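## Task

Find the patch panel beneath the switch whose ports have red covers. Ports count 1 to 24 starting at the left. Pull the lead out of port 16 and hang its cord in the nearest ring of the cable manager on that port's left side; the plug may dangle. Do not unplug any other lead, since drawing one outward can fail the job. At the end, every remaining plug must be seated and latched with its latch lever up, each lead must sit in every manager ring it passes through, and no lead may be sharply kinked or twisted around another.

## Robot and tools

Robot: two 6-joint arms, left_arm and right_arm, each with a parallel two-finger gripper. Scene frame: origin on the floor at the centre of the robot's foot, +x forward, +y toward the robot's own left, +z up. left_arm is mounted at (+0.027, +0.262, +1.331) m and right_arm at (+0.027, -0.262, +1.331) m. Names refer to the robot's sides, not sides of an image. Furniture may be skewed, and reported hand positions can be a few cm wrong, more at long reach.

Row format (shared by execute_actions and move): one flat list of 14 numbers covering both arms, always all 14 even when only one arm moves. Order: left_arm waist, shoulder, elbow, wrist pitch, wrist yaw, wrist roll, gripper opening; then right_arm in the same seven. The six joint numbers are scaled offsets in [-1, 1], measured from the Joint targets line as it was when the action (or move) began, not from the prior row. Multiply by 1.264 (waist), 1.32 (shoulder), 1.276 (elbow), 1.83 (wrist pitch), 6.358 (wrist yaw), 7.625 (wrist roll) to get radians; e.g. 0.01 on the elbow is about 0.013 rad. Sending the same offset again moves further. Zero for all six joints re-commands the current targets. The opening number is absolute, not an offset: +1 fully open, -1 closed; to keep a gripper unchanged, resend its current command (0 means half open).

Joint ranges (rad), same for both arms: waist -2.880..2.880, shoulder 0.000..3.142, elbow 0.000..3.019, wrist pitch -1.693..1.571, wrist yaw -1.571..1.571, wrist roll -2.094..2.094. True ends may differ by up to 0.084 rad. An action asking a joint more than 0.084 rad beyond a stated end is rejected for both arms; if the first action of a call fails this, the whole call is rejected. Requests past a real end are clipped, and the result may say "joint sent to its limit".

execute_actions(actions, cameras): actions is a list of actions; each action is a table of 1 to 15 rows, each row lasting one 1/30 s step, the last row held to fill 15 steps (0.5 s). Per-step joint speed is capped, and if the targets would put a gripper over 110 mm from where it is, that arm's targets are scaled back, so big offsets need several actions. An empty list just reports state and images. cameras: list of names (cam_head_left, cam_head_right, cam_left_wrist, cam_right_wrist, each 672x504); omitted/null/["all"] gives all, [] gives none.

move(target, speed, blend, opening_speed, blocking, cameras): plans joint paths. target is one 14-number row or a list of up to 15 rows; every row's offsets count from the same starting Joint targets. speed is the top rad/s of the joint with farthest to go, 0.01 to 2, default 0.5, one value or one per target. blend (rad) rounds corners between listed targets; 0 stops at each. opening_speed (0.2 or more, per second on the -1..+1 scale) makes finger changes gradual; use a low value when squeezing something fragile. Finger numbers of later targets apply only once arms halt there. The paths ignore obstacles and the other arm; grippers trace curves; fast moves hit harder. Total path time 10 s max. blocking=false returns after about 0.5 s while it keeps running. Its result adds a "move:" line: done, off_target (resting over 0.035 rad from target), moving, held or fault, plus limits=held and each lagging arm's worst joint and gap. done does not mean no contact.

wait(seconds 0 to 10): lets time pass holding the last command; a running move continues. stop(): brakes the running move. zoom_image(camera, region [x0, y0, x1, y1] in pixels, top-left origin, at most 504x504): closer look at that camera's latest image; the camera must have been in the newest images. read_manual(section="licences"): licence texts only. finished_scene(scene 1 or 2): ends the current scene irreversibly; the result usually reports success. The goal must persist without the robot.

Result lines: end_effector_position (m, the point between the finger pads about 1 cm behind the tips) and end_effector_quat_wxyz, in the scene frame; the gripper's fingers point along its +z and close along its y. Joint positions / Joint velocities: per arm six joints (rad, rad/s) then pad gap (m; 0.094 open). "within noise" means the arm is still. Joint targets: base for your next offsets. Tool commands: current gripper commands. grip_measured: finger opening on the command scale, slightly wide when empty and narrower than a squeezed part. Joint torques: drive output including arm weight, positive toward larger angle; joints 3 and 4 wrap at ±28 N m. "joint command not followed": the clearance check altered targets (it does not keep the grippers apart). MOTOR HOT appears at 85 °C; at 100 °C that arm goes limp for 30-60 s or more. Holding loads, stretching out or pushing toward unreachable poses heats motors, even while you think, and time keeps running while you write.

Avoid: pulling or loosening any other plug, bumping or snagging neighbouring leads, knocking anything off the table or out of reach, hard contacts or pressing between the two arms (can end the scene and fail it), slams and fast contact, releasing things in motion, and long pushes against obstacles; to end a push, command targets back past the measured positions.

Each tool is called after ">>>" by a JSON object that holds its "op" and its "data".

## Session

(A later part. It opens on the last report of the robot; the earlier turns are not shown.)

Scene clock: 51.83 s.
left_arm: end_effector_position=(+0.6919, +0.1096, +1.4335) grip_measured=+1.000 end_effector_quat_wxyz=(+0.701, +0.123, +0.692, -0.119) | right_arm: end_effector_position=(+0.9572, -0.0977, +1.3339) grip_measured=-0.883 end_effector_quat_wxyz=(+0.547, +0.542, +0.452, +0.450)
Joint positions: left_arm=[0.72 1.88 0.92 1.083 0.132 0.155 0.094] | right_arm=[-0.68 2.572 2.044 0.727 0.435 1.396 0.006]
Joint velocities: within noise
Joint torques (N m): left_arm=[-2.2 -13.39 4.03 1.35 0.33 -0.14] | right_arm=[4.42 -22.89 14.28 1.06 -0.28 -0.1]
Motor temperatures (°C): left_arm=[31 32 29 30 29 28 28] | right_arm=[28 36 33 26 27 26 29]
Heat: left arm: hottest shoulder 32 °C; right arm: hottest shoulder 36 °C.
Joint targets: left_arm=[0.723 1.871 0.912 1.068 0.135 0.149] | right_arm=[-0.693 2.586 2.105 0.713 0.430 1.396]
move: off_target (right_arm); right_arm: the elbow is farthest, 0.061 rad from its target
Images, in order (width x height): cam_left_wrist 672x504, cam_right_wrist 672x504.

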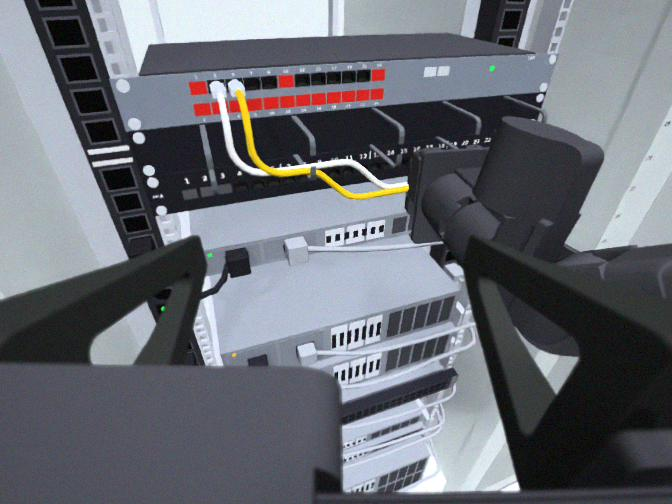

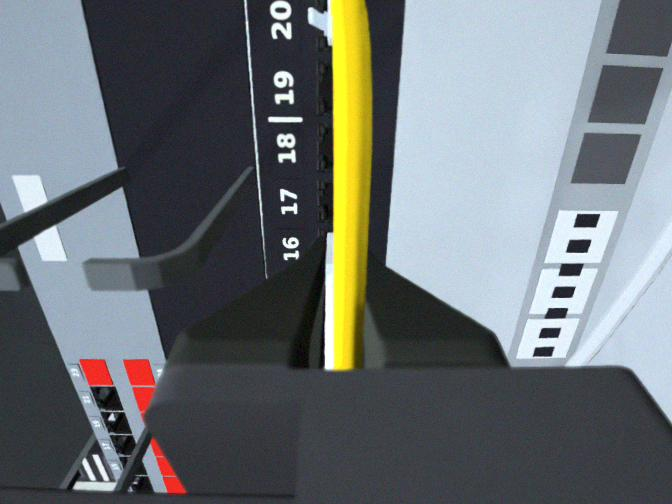

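>>> {"op": "move", "data": {"target": [0,0,0,0,0,0,1,0.0047,-0.0167,-0.0408,0.0153,0.0008,0,-0.95], "speed": 0.05, "opening_speed": 0.3, "cameras": ["cam_left_wrist","cam_right_wrist"]}}

>>> {"op": "zoom_image", "data": {"camera": "cam_right_wrist", "region": [240, 150, 440, 310]}}

Scene clock: 54.17 s.
left_arm: end_effector_position=(+0.6919, +0.1096, +1.4335) grip_measured=+1.000 end_effector_quat_wxyz=(+0.701, +0.123, +0.692, -0.119) | right_arm: end_effector_position=(+0.9572, -0.0980, +1.3347) grip_measured=-0.884 end_effector_quat_wxyz=(+0.548, +0.542, +0.450, +0.451)
Joint positions: left_arm=[0.72 1.88 0.92 1.083 0.132 0.155 0.094] | right_arm=[-0.68 2.572 2.044 0.731 0.435 1.396 0.005]
Joint velocities: within noise
Joint torques (N m): left_arm=[-2.32 -13.57 4 1.5 0.41 -0.16] | right_arm=[4.66 -24.88 9.72 2.03 -0.07 -0.13]
Motor temperatures (°C): left_arm=[31 32 29 30 29 28 28] | right_arm=[28 36 33 26 27 26 30]
Heat: left arm: hottest shoulder 32 °C; right arm: hottest shoulder 36 °C.
Joint targets: left_arm=[0.723 1.871 0.912 1.068 0.135 0.149] | right_arm=[-0.687 2.564 2.053 0.741 0.435 1.396]
move: done
Images, in order (width x height): cam_left_wrist 672x504, cam_right_wrist 672x504.

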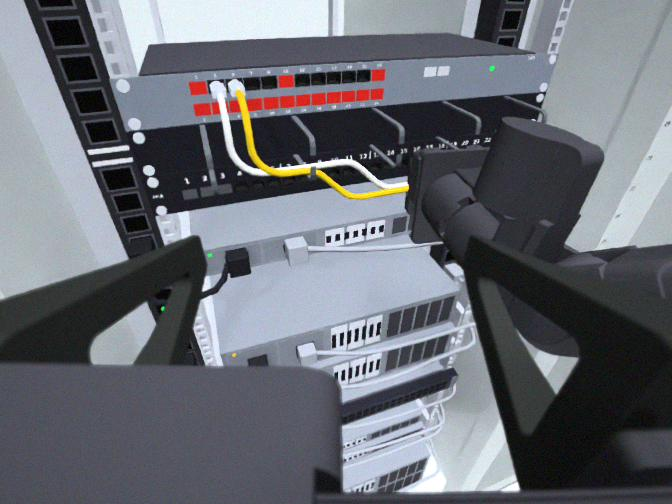

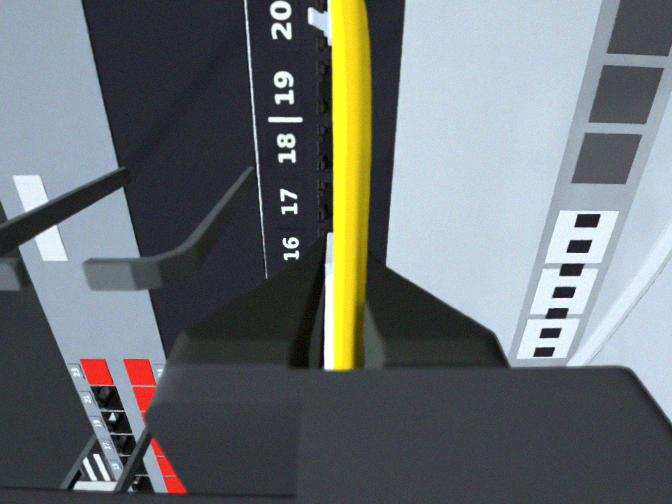

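Scaled by 2.520 from the camera's 672x504 image, which has a finer 960x720 frame.

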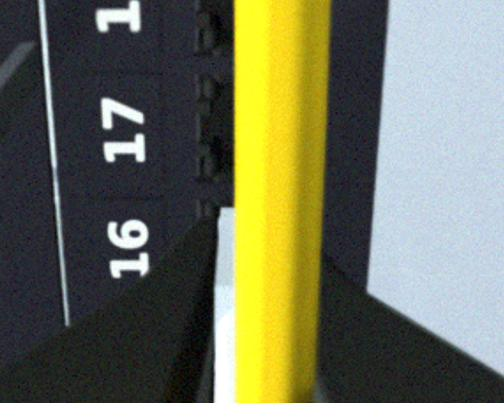

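>>> {"op": "move", "data": {"target": [0,0,0,0,0,0,1,0.0047,-0.0167,-0.0408,0.0153,0.0008,0,-0.95], "speed": 0.05, "cameras": ["cam_right_wrist"]}}

>>> {"op": "zoom_image", "data": {"camera": "cam_right_wrist", "region": [240, 150, 440, 310]}}

Scene clock: 55.90 s.
left_arm: end_effector_position=(+0.6919, +0.1096, +1.4335) grip_measured=+1.000 end_effector_quat_wxyz=(+0.701, +0.123, +0.692, -0.119) | right_arm: end_effector_position=(+0.9511, -0.0988, +1.3325) grip_measured=-0.885 end_effector_quat_wxyz=(+0.548, +0.541, +0.449, +0.453)
Joint positions: left_arm=[0.72 1.88 0.92 1.083 0.132 0.155 0.094] | right_arm=[-0.68 2.564 2.013 0.759 0.433 1.396 0.005]
Joint velocities: within noise
Joint torques (N m): left_arm=[-2.37 -12.92 3.97 1.5 0.33 -0.14] | right_arm=[4.95 -25.7 7.71 2.06 0.22 -0.12]
Motor temperatures (°C): left_arm=[31 32 29 30 29 28 28] | right_arm=[28 36 33 26 27 26 30]
Heat: left arm: hottest shoulder 32 °C; right arm: hottest shoulder 36 °C.
Joint targets: left_arm=[0.723 1.871 0.912 1.068 0.135 0.149] | right_arm=[-0.681 2.542 2.001 0.769 0.441 1.396]
move: done
Images, in order (width x height): cam_right_wrist 672x504.

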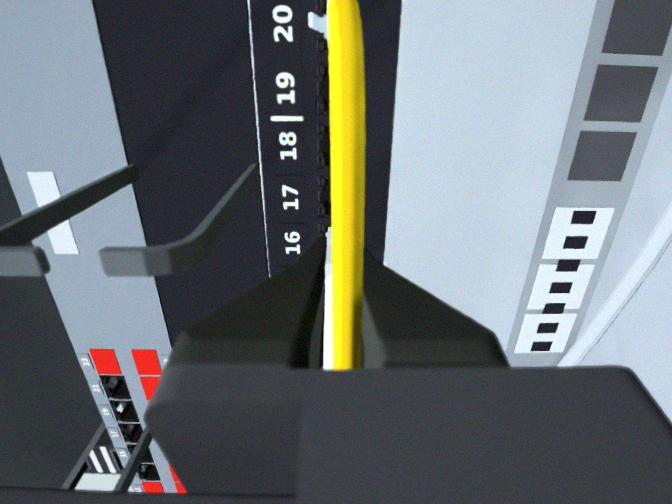

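Scaled by 2.520 from the camera's 672x504 image, which has a finer 960x720 frame.

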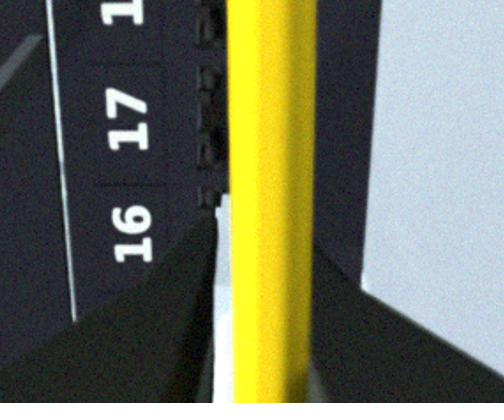

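>>> {"op": "move", "data": {"target": [0,0,0,0,0,0,1,0.0142,-0.0455,-0.105,0.0322,0.0022,0,-0.95], "speed": 0.06}}

>>> {"op": "zoom_image", "data": {"camera": "cam_right_wrist", "region": [220, 100, 460, 310]}}

>>> {"op": "zoom_image", "data": {"camera": "cam_left_wrist", "region": [260, 80, 560, 240]}}

Scene clock: 59.43 s.
left_arm: end_effector_position=(+0.6919, +0.1096, +1.4335) grip_measured=+1.000 end_effector_quat_wxyz=(+0.701, +0.123, +0.692, -0.119) | right_arm: end_effector_position=(+0.9239, -0.1046, +1.3201) grip_measured=-0.885 end_effector_quat_wxyz=(+0.545, +0.548, +0.457, +0.440)
Joint positions: left_arm=[0.72 1.88 0.92 1.083 0.132 0.155 0.094] | right_arm=[-0.678 2.511 1.876 0.812 0.448 1.396 0.005]
Joint velocities: within noise
Joint torques (N m): left_arm=[-2.14 -13.86 4.04 1.29 0.38 -0.17] | right_arm=[6.53 -25.52 7.5 2.29 0.16 -0.11]
Motor temperatures (°C): left_arm=[31 32 29 30 29 28 28] | right_arm=[28 37 33 26 27 26 30]
Heat: left arm: hottest shoulder 32 °C; right arm: hottest shoulder 37 °C.
Joint targets: left_arm=[0.723 1.871 0.912 1.068 0.135 0.149] | right_arm=[-0.663 2.482 1.867 0.828 0.454 1.396]
move: done

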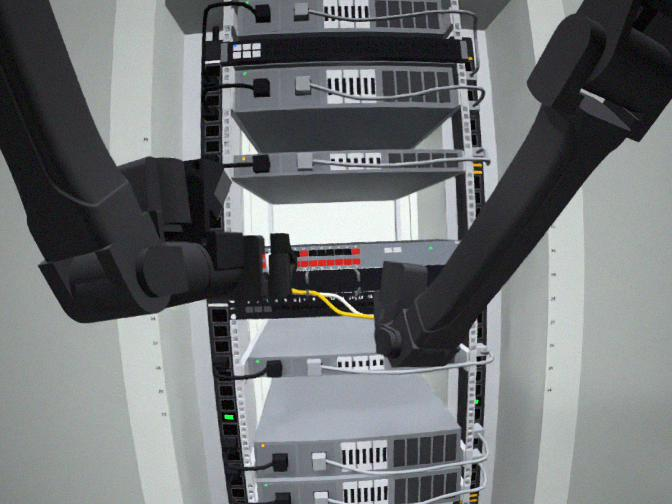

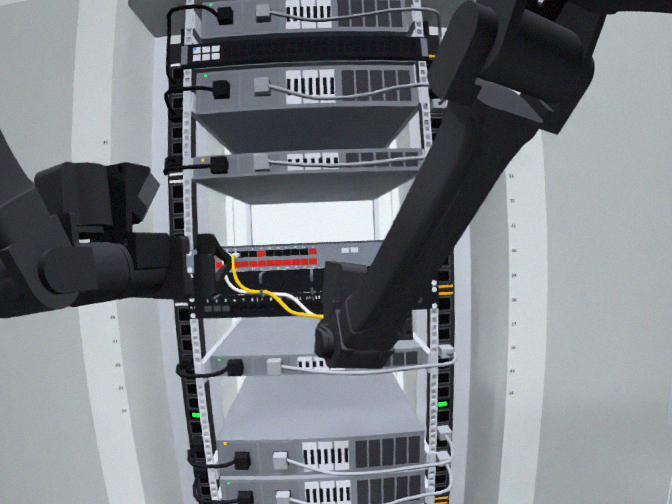

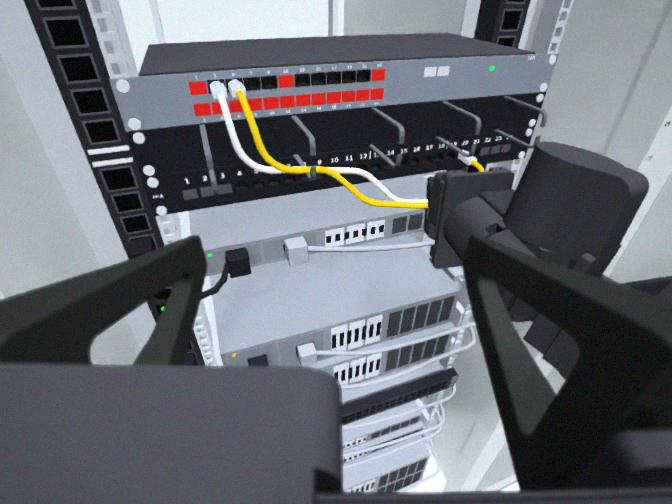

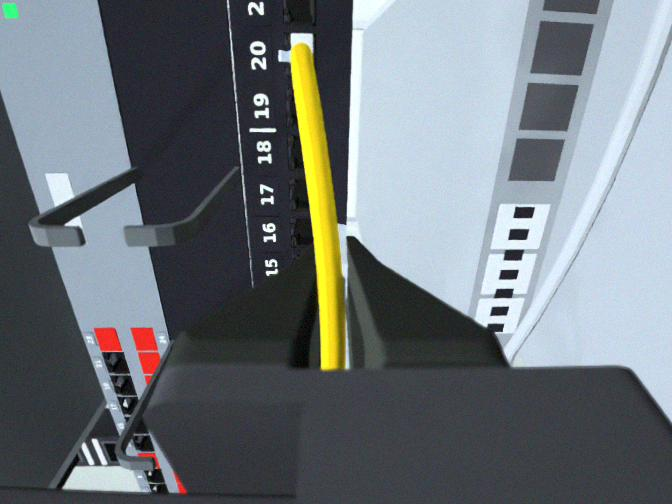

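Scaled by 2.100 from the camera's 672x504 image, which has a finer 960x720 frame.

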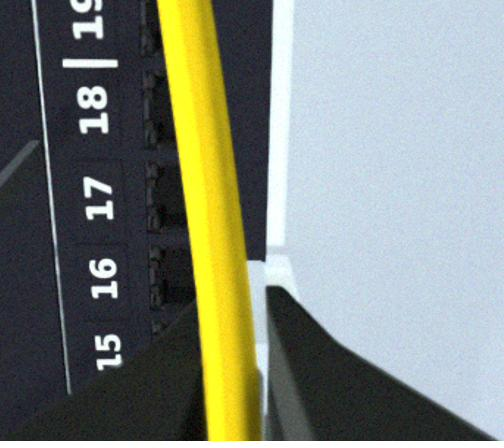

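Scaled by 1.680 from the camera's 672x504 image, which has a finer 960x720 frame.

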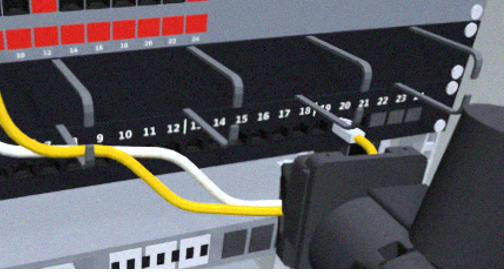

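>>> {"op": "move", "data": {"target": [-0.0696,0.347,0.5337,-0.1131,-0.0294,-0.2049,-0.36,0,0,0,0,0,0,-0.95], "speed": 0.4}}

>>> {"op": "zoom_image", "data": {"camera": "cam_left_wrist", "region": [200, 50, 500, 350]}}

Scene clock: 66.07 s.
left_arm: end_effector_position=(+0.8539, +0.0287, +1.3679) grip_measured=-0.357 end_effector_quat_wxyz=(+0.439, -0.433, +0.558, -0.555) | right_arm: end_effector_position=(+0.9237, -0.1048, +1.3203) grip_measured=-0.885 end_effector_quat_wxyz=(+0.545, +0.548, +0.457, +0.440)
Joint positions: left_arm=[0.642 2.3 1.552 0.875 -0.049 -1.406 0.03] | right_arm=[-0.678 2.511 1.875 0.813 0.449 1.396 0.005]
Joint velocities: within noise
Joint torques (N m): left_arm=[-3.9 -16.32 8.77 1.55 0.13 -0.09] | right_arm=[6.48 -25.35 7.53 2.22 0.15 -0.11]
Motor temperatures (°C): left_arm=[31 32 30 30 29 28 28] | right_arm=[28 37 34 26 27 26 31]
Heat: left arm: hottest shoulder 32 °C; right arm: hottest shoulder 37 °C.
Joint targets: left_arm=[0.634 2.329 1.594 0.861 -0.052 -1.414] | right_arm=[-0.663 2.482 1.867 0.828 0.454 1.396]
move: off_target (left_arm); left_arm: the elbow is farthest, 0.041 rad from its target

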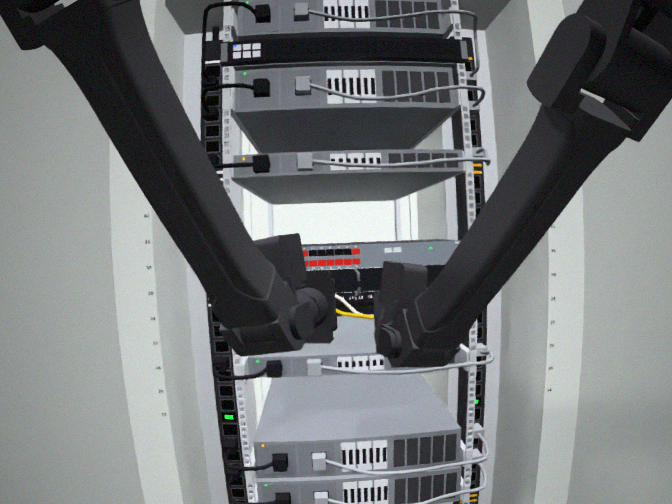

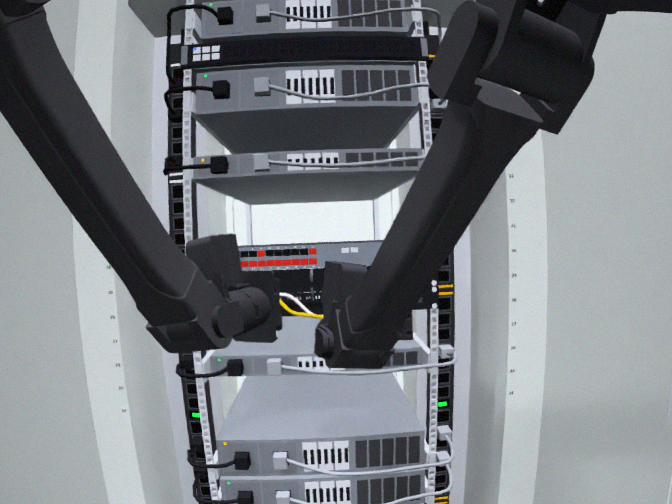

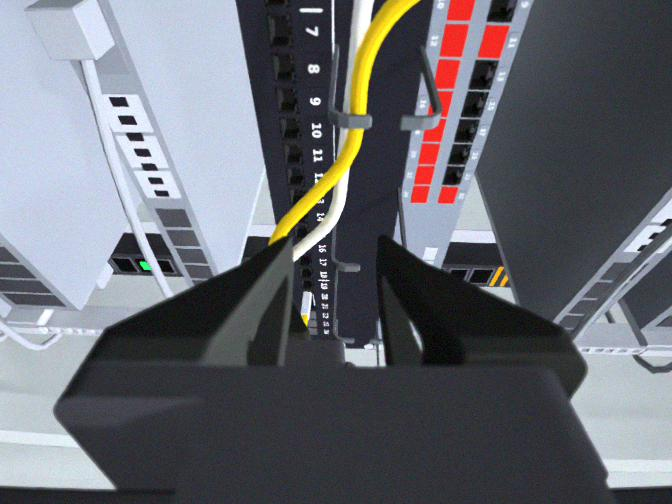

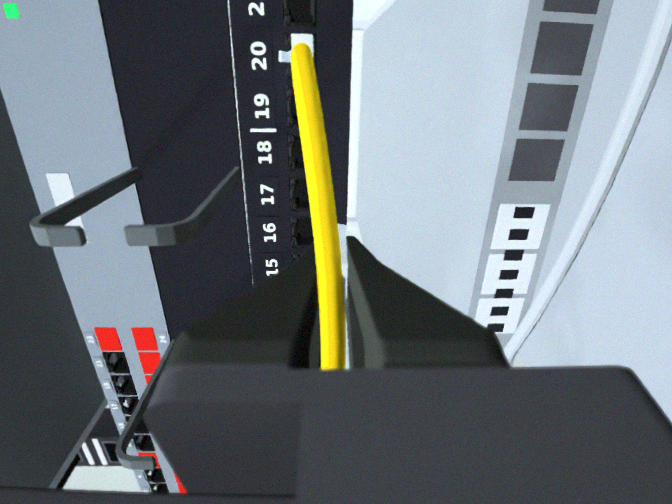

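Scaled by 1.680 from the camera's 672x504 image, which has a finer 960x720 frame.

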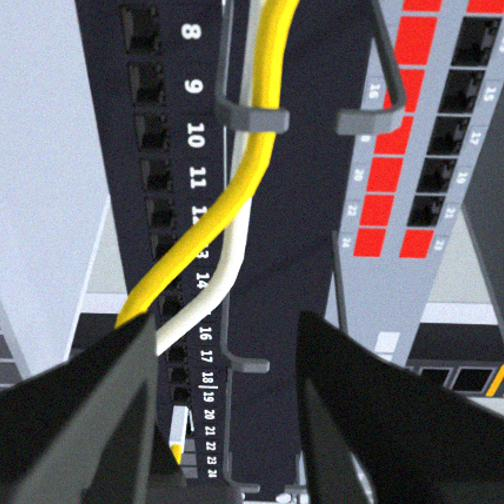

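>>> {"op": "move", "data": {"target": [-0.0198,0.0742,0.1638,-0.0628,-0.003,0.0464,-0.65,0,0,0,0,0,0,-0.95], "speed": 0.2, "cameras": ["cam_left_wrist","cam_head_right"]}}

>>> {"op": "zoom_image", "data": {"camera": "cam_left_wrist", "region": [220, 100, 460, 320]}}

Scene clock: 70.67 s.
left_arm: end_effector_position=(+0.8944, -0.0023, +1.3661) grip_measured=-0.647 end_effector_quat_wxyz=(+0.523, -0.333, +0.625, -0.474) | right_arm: end_effector_position=(+0.9237, -0.1048, +1.3203) grip_measured=-0.885 end_effector_quat_wxyz=(+0.545, +0.548, +0.457, +0.440)
Joint positions: left_arm=[0.619 2.395 1.757 0.76 -0.068 -1.067 0.017] | right_arm=[-0.678 2.511 1.875 0.813 0.449 1.396 0.005]
Joint velocities: within noise
Joint torques (N m): left_arm=[-4.6 -17.9 9.77 1.39 0.11 0.06] | right_arm=[6.53 -25.52 7.61 2.28 0.13 -0.12]
Motor temperatures (°C): left_arm=[31 32 30 29 29 28 28] | right_arm=[28 37 34 26 27 26 31]
Heat: left arm: hottest shoulder 32 °C; right arm: hottest shoulder 37 °C.
Joint targets: left_arm=[0.609 2.427 1.803 0.746 -0.071 -1.060] | right_arm=[-0.663 2.482 1.867 0.828 0.454 1.396]
move: off_target (left_arm); left_arm: the elbow is farthest, 0.046 rad from its target
Images, in order (width x height): cam_head_right 672x504, cam_left_wrist 672x504.

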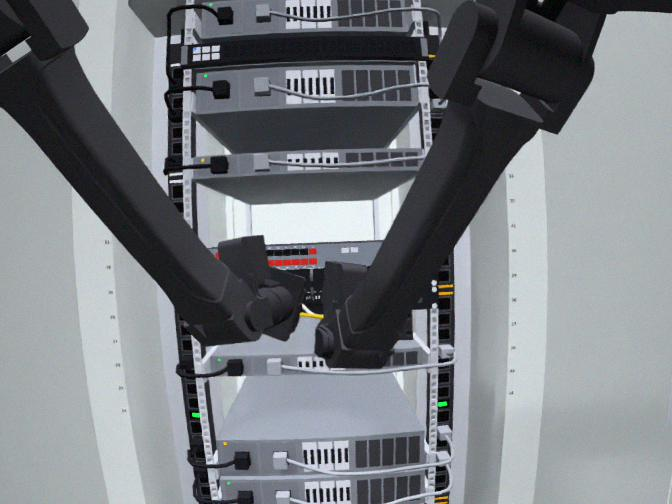

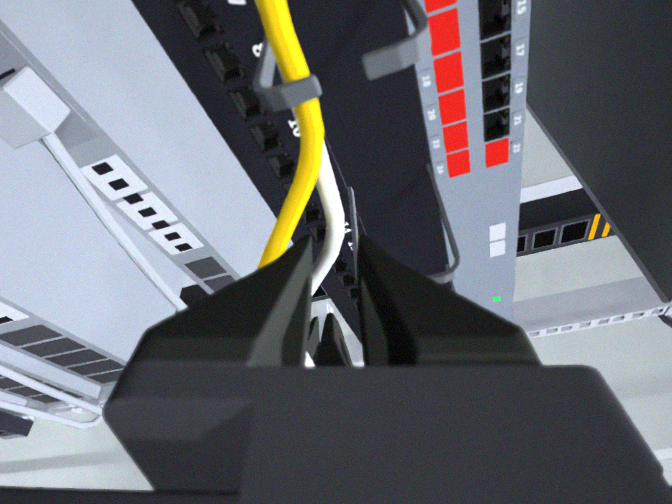

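Scaled by 2.100 from the camera's 672x504 image, which has a finer 960x720 frame.

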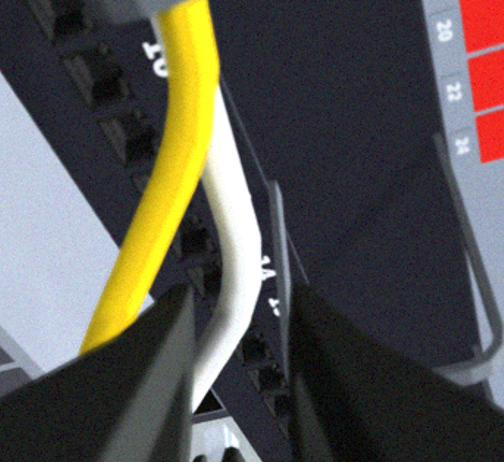

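>>> {"op": "move", "data": {"target": [0.0008,0.0644,0.1458,-0.0514,0.0005,0.0007,-0.71,0,0,0,0,0,0,-0.95], "speed": 0.12, "cameras": ["cam_left_wrist","cam_right_wrist"]}}

>>> {"op": "zoom_image", "data": {"camera": "cam_left_wrist", "region": [220, 100, 460, 320]}}

Scene clock: 73.37 s.
left_arm: end_effector_position=(+0.9291, -0.0135, +1.3661) grip_measured=-0.707 end_effector_quat_wxyz=(+0.527, -0.331, +0.625, -0.472) | right_arm: end_effector_position=(+0.9239, -0.1052, +1.3216) grip_measured=-0.885 end_effector_quat_wxyz=(+0.546, +0.548, +0.456, +0.440)
Joint positions: left_arm=[0.619 2.477 1.935 0.668 -0.069 -1.059 0.014] | right_arm=[-0.678 2.509 1.875 0.813 0.451 1.396 0.005]
Joint velocities: within noise
Joint torques (N m): left_arm=[-5.36 -18.26 10.62 1.35 0.25 0.02] | right_arm=[6.53 -25.29 7.62 2.28 0.08 -0.11]
Motor temperatures (°C): left_arm=[31 33 31 29 29 28 28] | right_arm=[28 38 34 26 27 26 31]
Heat: left arm: hottest shoulder 33 °C; right arm: hottest shoulder 38 °C.
Joint targets: left_arm=[0.610 2.512 1.989 0.652 -0.068 -1.055] | right_arm=[-0.663 2.482 1.867 0.828 0.455 1.396]
move: off_target (left_arm); left_arm: the elbow is farthest, 0.054 rad from its target
Images, in order (width x height): cam_left_wrist 672x504, cam_right_wrist 672x504.

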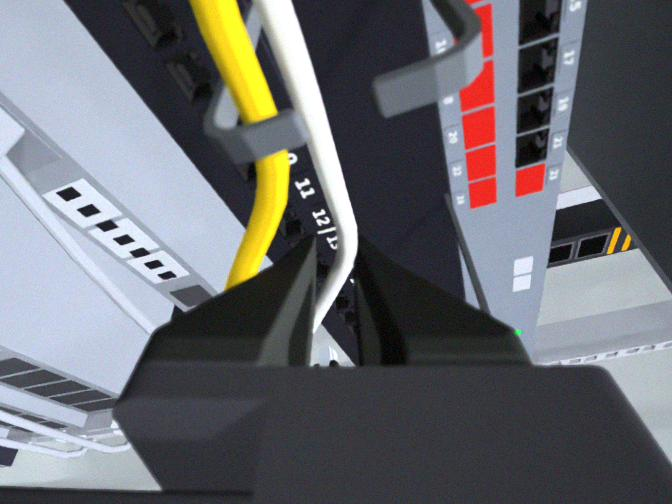

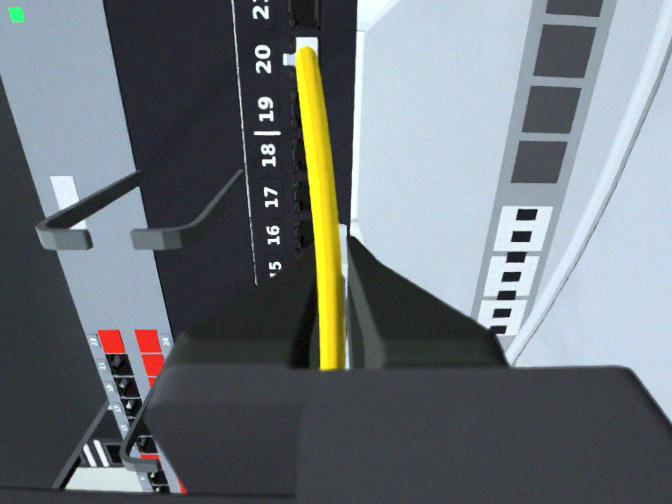

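Scaled by 2.100 from the camera's 672x504 image, which has a finer 960x720 frame.

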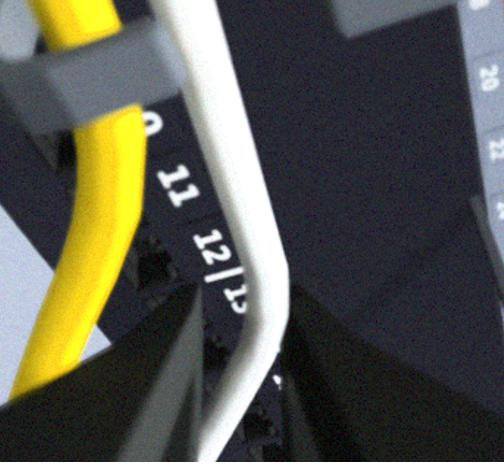

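>>> {"op": "move", "data": {"target": [0,0,0,0,0,0,-0.92,0,0,0,0,0,0,-0.95], "speed": 0.12, "opening_speed": 0.2, "cameras": ["cam_left_wrist","cam_right_wrist"]}}

>>> {"op": "zoom_image", "data": {"camera": "cam_left_wrist", "region": [220, 150, 460, 370]}}

Scene clock: 75.23 s.
left_arm: end_effector_position=(+0.9293, -0.0125, +1.3657) grip_measured=-0.905 end_effector_quat_wxyz=(+0.530, -0.330, +0.626, -0.468) | right_arm: end_effector_position=(+0.9240, -0.1059, +1.3233) grip_measured=-0.885 end_effector_quat_wxyz=(+0.547, +0.549, +0.454, +0.441)
Joint positions: left_arm=[0.619 2.477 1.935 0.668 -0.075 -1.05 0.004] | right_arm=[-0.678 2.508 1.875 0.815 0.453 1.396 0.005]
Joint velocities: within noise
Joint torques (N m): left_arm=[-4.95 -18.61 10.65 1.44 0.53 -0.04] | right_arm=[6.36 -25.35 7.57 2.15 -0.04 -0.1]
Motor temperatures (°C): left_arm=[31 33 32 29 29 28 28] | right_arm=[28 38 34 26 27 26 31]
Heat: left arm: hottest shoulder 33 °C; right arm: hottest shoulder 38 °C.
Joint targets: left_arm=[0.610 2.512 1.989 0.652 -0.068 -1.055] | right_arm=[-0.663 2.482 1.867 0.828 0.454 1.396]
move: off_target (left_arm); left_arm: the elbow is farthest, 0.054 rad from its target
Images, in order (width x height): cam_left_wrist 672x504, cam_right_wrist 672x504.

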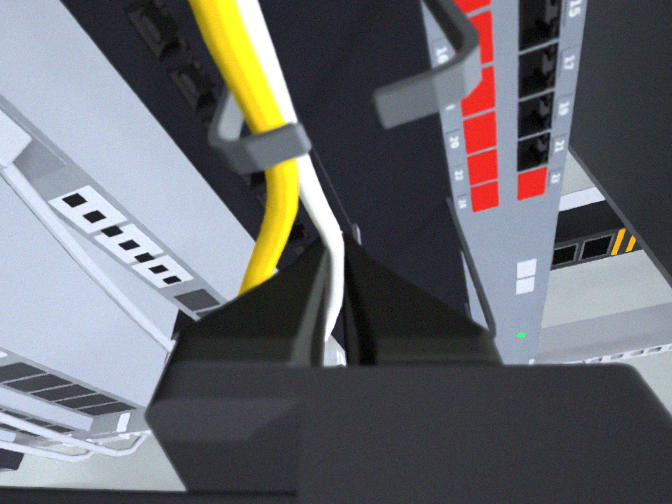

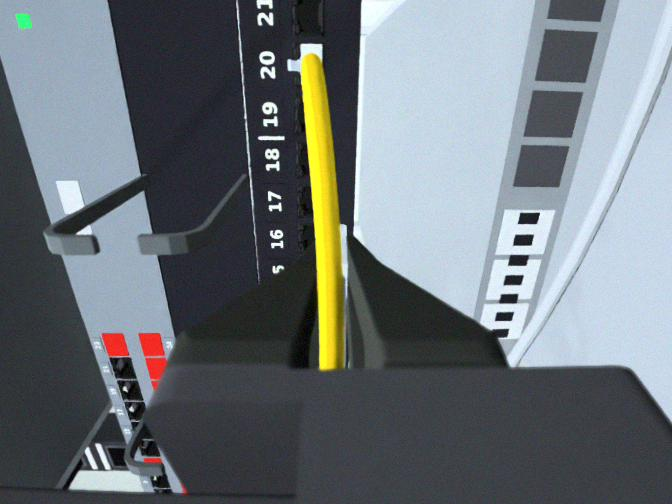

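Scaled by 2.100 from the camera's 672x504 image, which has a finer 960x720 frame.

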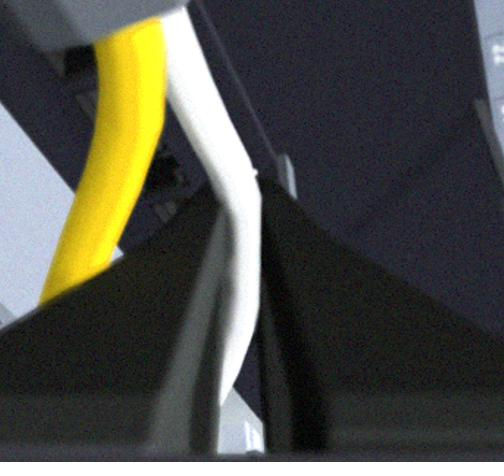

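>>> {"op": "move", "data": {"target": [0,0,0,0,0,0,-0.95,0,0,0,0,0,0,-0.45], "speed": 0.12, "opening_speed": 0.3}}

>>> {"op": "zoom_image", "data": {"camera": "cam_right_wrist", "region": [220, 100, 460, 320]}}

Scene clock: 77.53 s.
left_arm: end_effector_position=(+0.9308, -0.0121, +1.3687) grip_measured=-0.907 end_effector_quat_wxyz=(+0.531, -0.330, +0.623, -0.469) | right_arm: end_effector_position=(+0.9226, -0.1061, +1.3207) grip_measured=-0.453 end_effector_quat_wxyz=(+0.546, +0.550, +0.455, +0.439)
Joint positions: left_arm=[0.62 2.477 1.941 0.668 -0.075 -1.05 0.004] | right_arm=[-0.678 2.508 1.87 0.816 0.455 1.396 0.026]
Joint velocities: within noise
Joint torques (N m): left_arm=[-4.66 -18.37 10.43 1.22 0.55 -0.06] | right_arm=[6.42 -25.52 8.09 2.11 -0.1 -0.12]
Motor temperatures (°C): left_arm=[31 32 32 29 29 28 28] | right_arm=[28 38 34 26 27 26 31]
Heat: left arm: hottest shoulder 32 °C; right arm: hottest shoulder 38 °C.
Joint targets: left_arm=[0.611 2.512 1.989 0.652 -0.068 -1.055] | right_arm=[-0.663 2.482 1.867 0.828 0.454 1.396]
move: off_target (left_arm); left_arm: the elbow is farthest, 0.048 rad from its target

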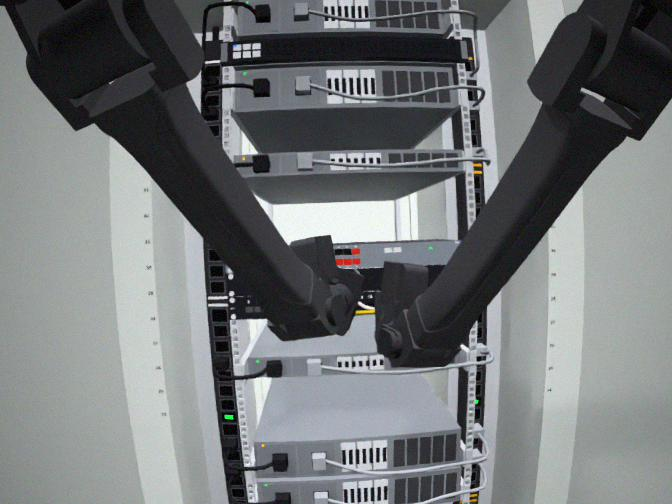

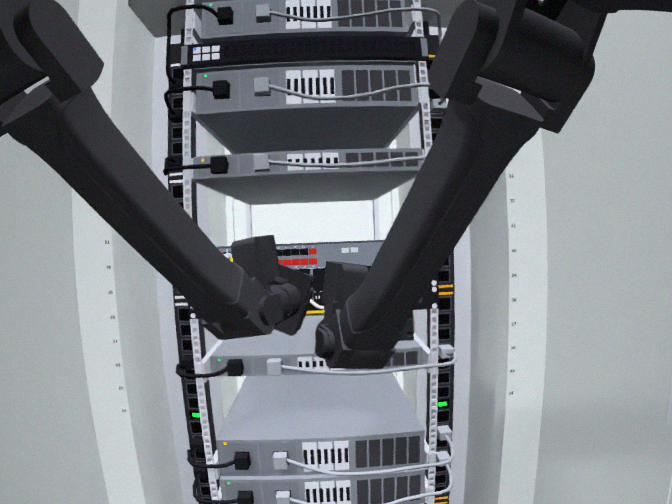

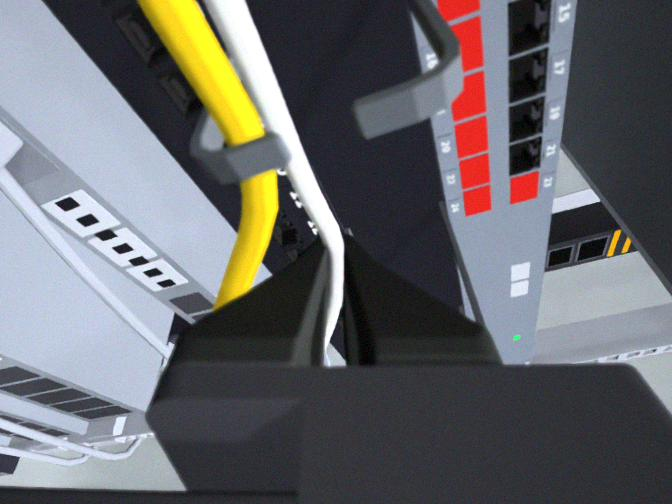

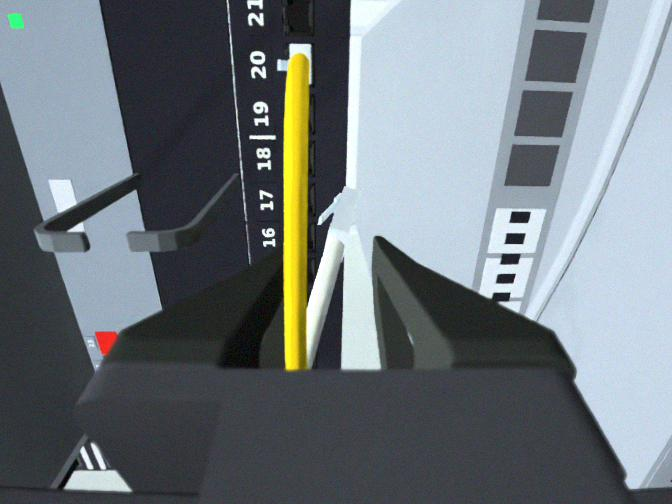

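Scaled by 2.100 from the camera's 672x504 image, which has a finer 960x720 frame.

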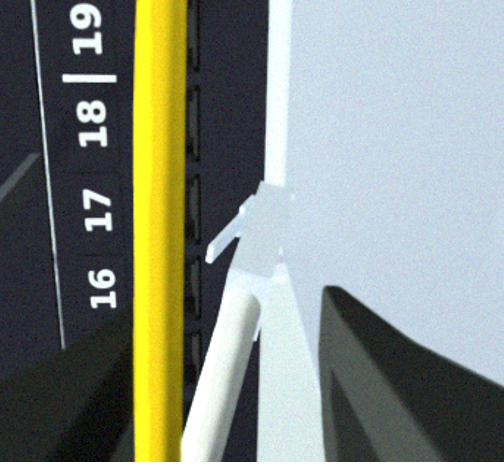

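>>> {"op": "move", "data": {"target": [[0,0,0,0,0,0,-0.95,0.008,-0.0265,-0.0705,0.0311,0,0,-0.45],[0,0,0,0,0,0,-0.95,-0.049,-0.1424,-0.3213,0.1027,-0.0388,0.0031,-0.45]], "speed": 0.2, "blend": 0.01}}

>>> {"op": "zoom_image", "data": {"camera": "cam_right_wrist", "region": [180, 50, 480, 370]}}

Scene clock: 81.63 s.
left_arm: end_effector_position=(+0.9316, -0.0121, +1.3704) grip_measured=-0.908 end_effector_quat_wxyz=(+0.532, -0.329, +0.622, -0.470) | right_arm: end_effector_position=(+0.8377, -0.1129, +1.3162) grip_measured=-0.452 end_effector_quat_wxyz=(+0.493, +0.499, +0.518, +0.490)
Joint positions: left_arm=[0.62 2.477 1.944 0.668 -0.075 -1.05 0.004] | right_arm=[-0.709 2.331 1.459 0.996 0.211 1.406 0.026]
Joint velocities: within noise
Joint torques (N m): left_arm=[-5.19 -18.43 10.25 1.46 0.56 -0.05] | right_arm=[3.08 -23.3 6.45 2.56 -0.18 0.04]
Motor temperatures (°C): left_arm=[31 32 33 29 29 28 28] | right_arm=[28 39 34 26 27 26 30]
Heat: left arm: hottest elbow 33 °C; right arm: hottest shoulder 39 °C.
Joint targets: left_arm=[0.611 2.512 1.988 0.652 -0.068 -1.055] | right_arm=[-0.725 2.294 1.457 1.016 0.208 1.420]
move: off_target (left_arm, right_arm); left_arm: the elbow is farthest, 0.045 rad from its target; right_arm: the shoulder is farthest, 0.036 rad from its target

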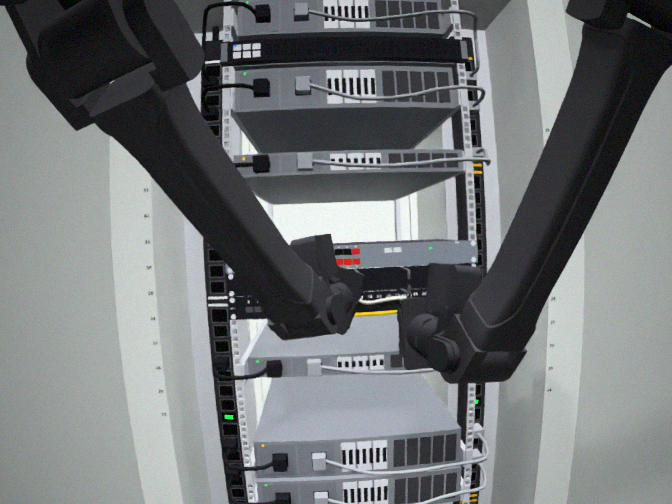

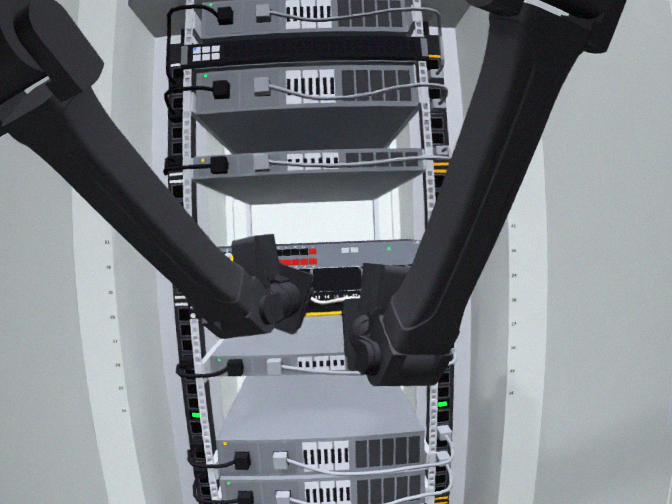

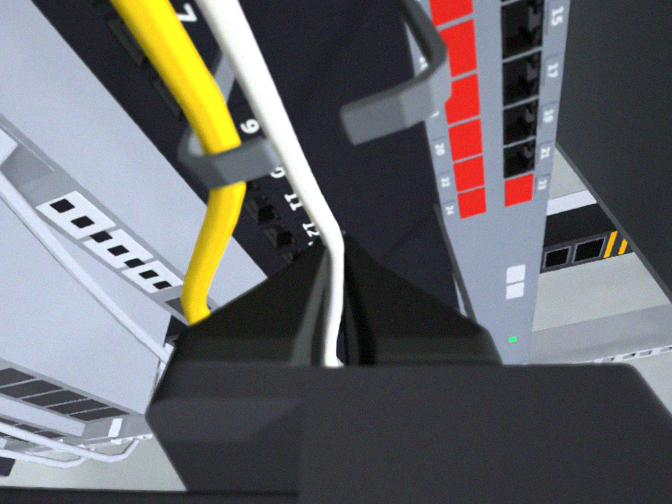

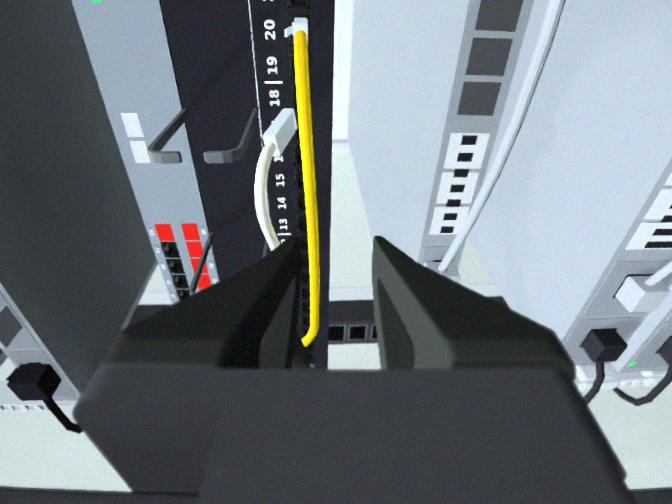

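Scaled by 1.575 from the camera's 672x504 image, which has a finer 960x720 frame.

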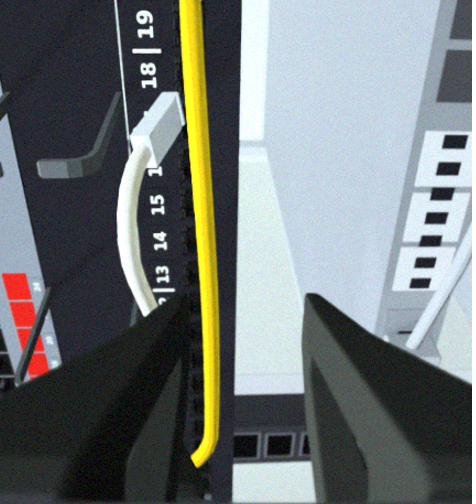

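>>> {"op": "zoom_image", "data": {"camera": "cam_head_left", "region": [320, 250, 480, 350]}}

>>> {"op": "zoom_image", "data": {"camera": "cam_head_right", "region": [260, 250, 440, 350]}}

Scaled by 3.150 from the camera's 672x504 image, which has a finer 960x720 frame.

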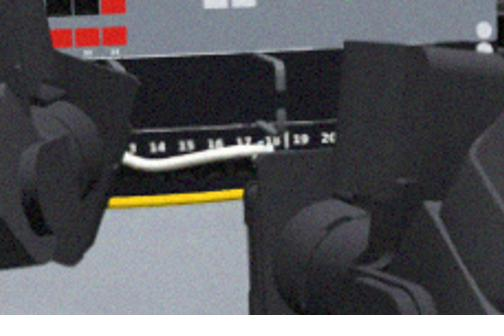

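Scaled by 2.800 from the camera's 672x504 image, which has a finer 960x720 frame.

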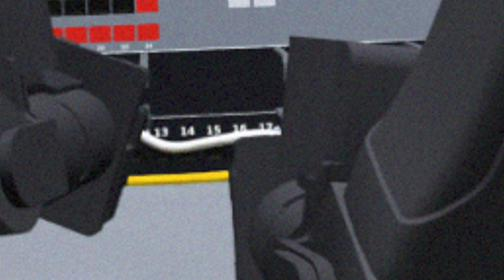

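>>> {"op": "move", "data": {"target": [0,0,0,0,0,0,-0.95,-0.1108,-0.103,-0.1473,-0.0082,-0.0723,0.0022,1], "speed": 0.3}}

>>> {"op": "zoom_image", "data": {"camera": "cam_right_wrist", "region": [180, 50, 430, 300]}}

>>> {"op": "zoom_image", "data": {"camera": "cam_head_left", "region": [320, 250, 480, 350]}}

Scene clock: 85.80 s.
left_arm: end_effector_position=(+0.9316, -0.0121, +1.3704) grip_measured=-0.908 end_effector_quat_wxyz=(+0.532, -0.329, +0.622, -0.470) | right_arm: end_effector_position=(+0.7977, -0.1565, +1.3351) grip_measured=+0.998 end_effector_quat_wxyz=(+0.403, +0.415, +0.589, +0.565)
Joint positions: left_arm=[0.62 2.477 1.944 0.668 -0.075 -1.05 0.004] | right_arm=[-0.851 2.192 1.271 0.996 -0.249 1.422 0.094]
Joint velocities: within noise
Joint torques (N m): left_arm=[-5.13 -19.08 10.11 1.43 0.51 -0.08] | right_arm=[2.49 -21.66 6.05 1.92 -0.19 0.04]
Motor temperatures (°C): left_arm=[31 32 33 29 29 28 29] | right_arm=[28 39 33 26 27 26 30]
Heat: left arm: hottest elbow 33 °C; right arm: hottest shoulder 39 °C.
Joint targets: left_arm=[0.611 2.512 1.988 0.652 -0.068 -1.055] | right_arm=[-0.865 2.158 1.269 1.001 -0.252 1.437]
move: off_target (left_arm); left_arm: the elbow is farthest, 0.044 rad from its target

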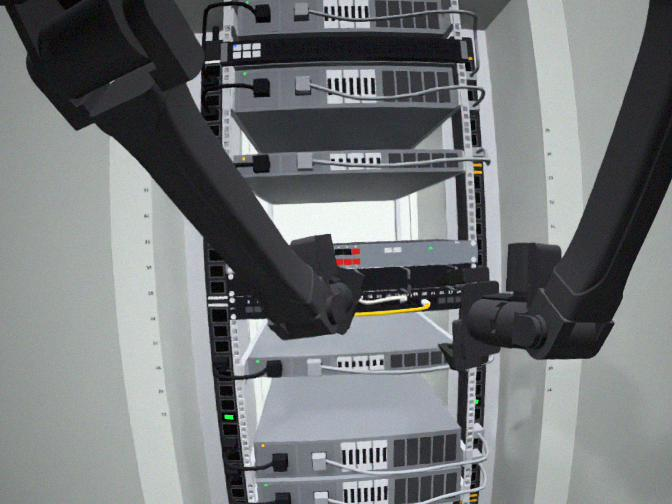

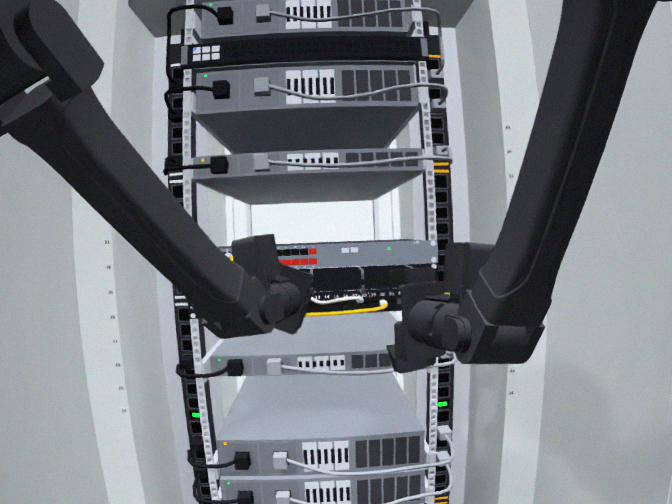

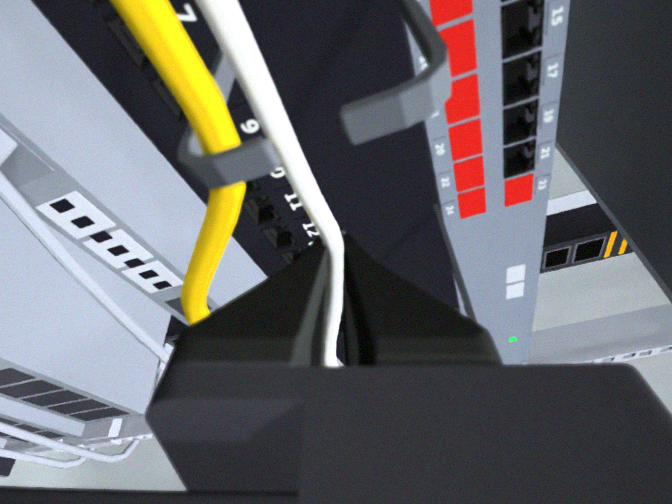

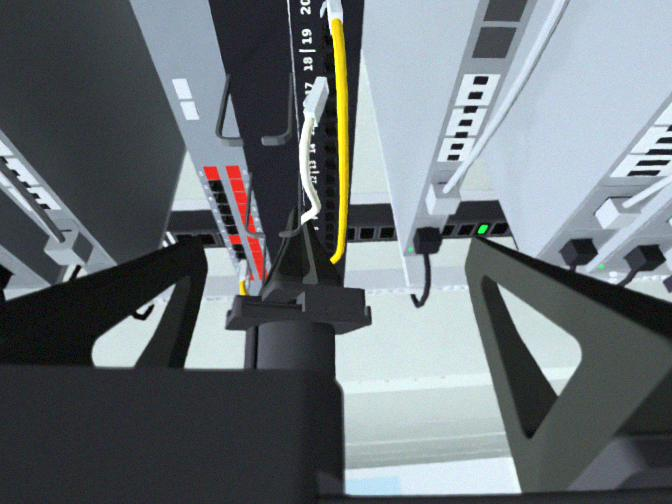

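Scaled by 2.016 from the camera's 672x504 image, which has a finer 960x720 frame.

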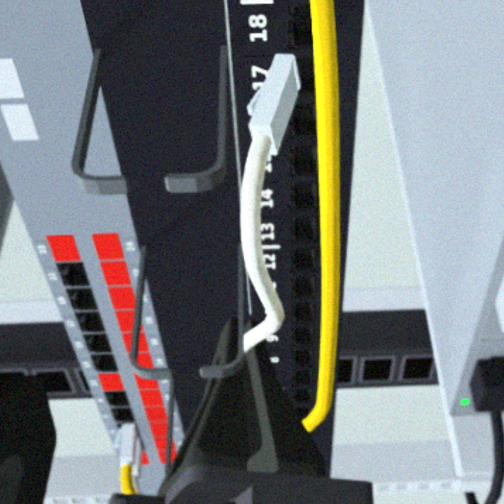

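Scaled by 3.150 from the camera's 672x504 image, which has a finer 960x720 frame.

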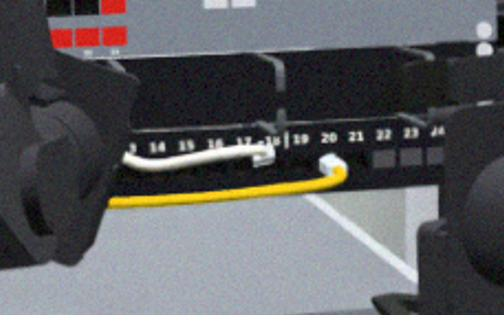

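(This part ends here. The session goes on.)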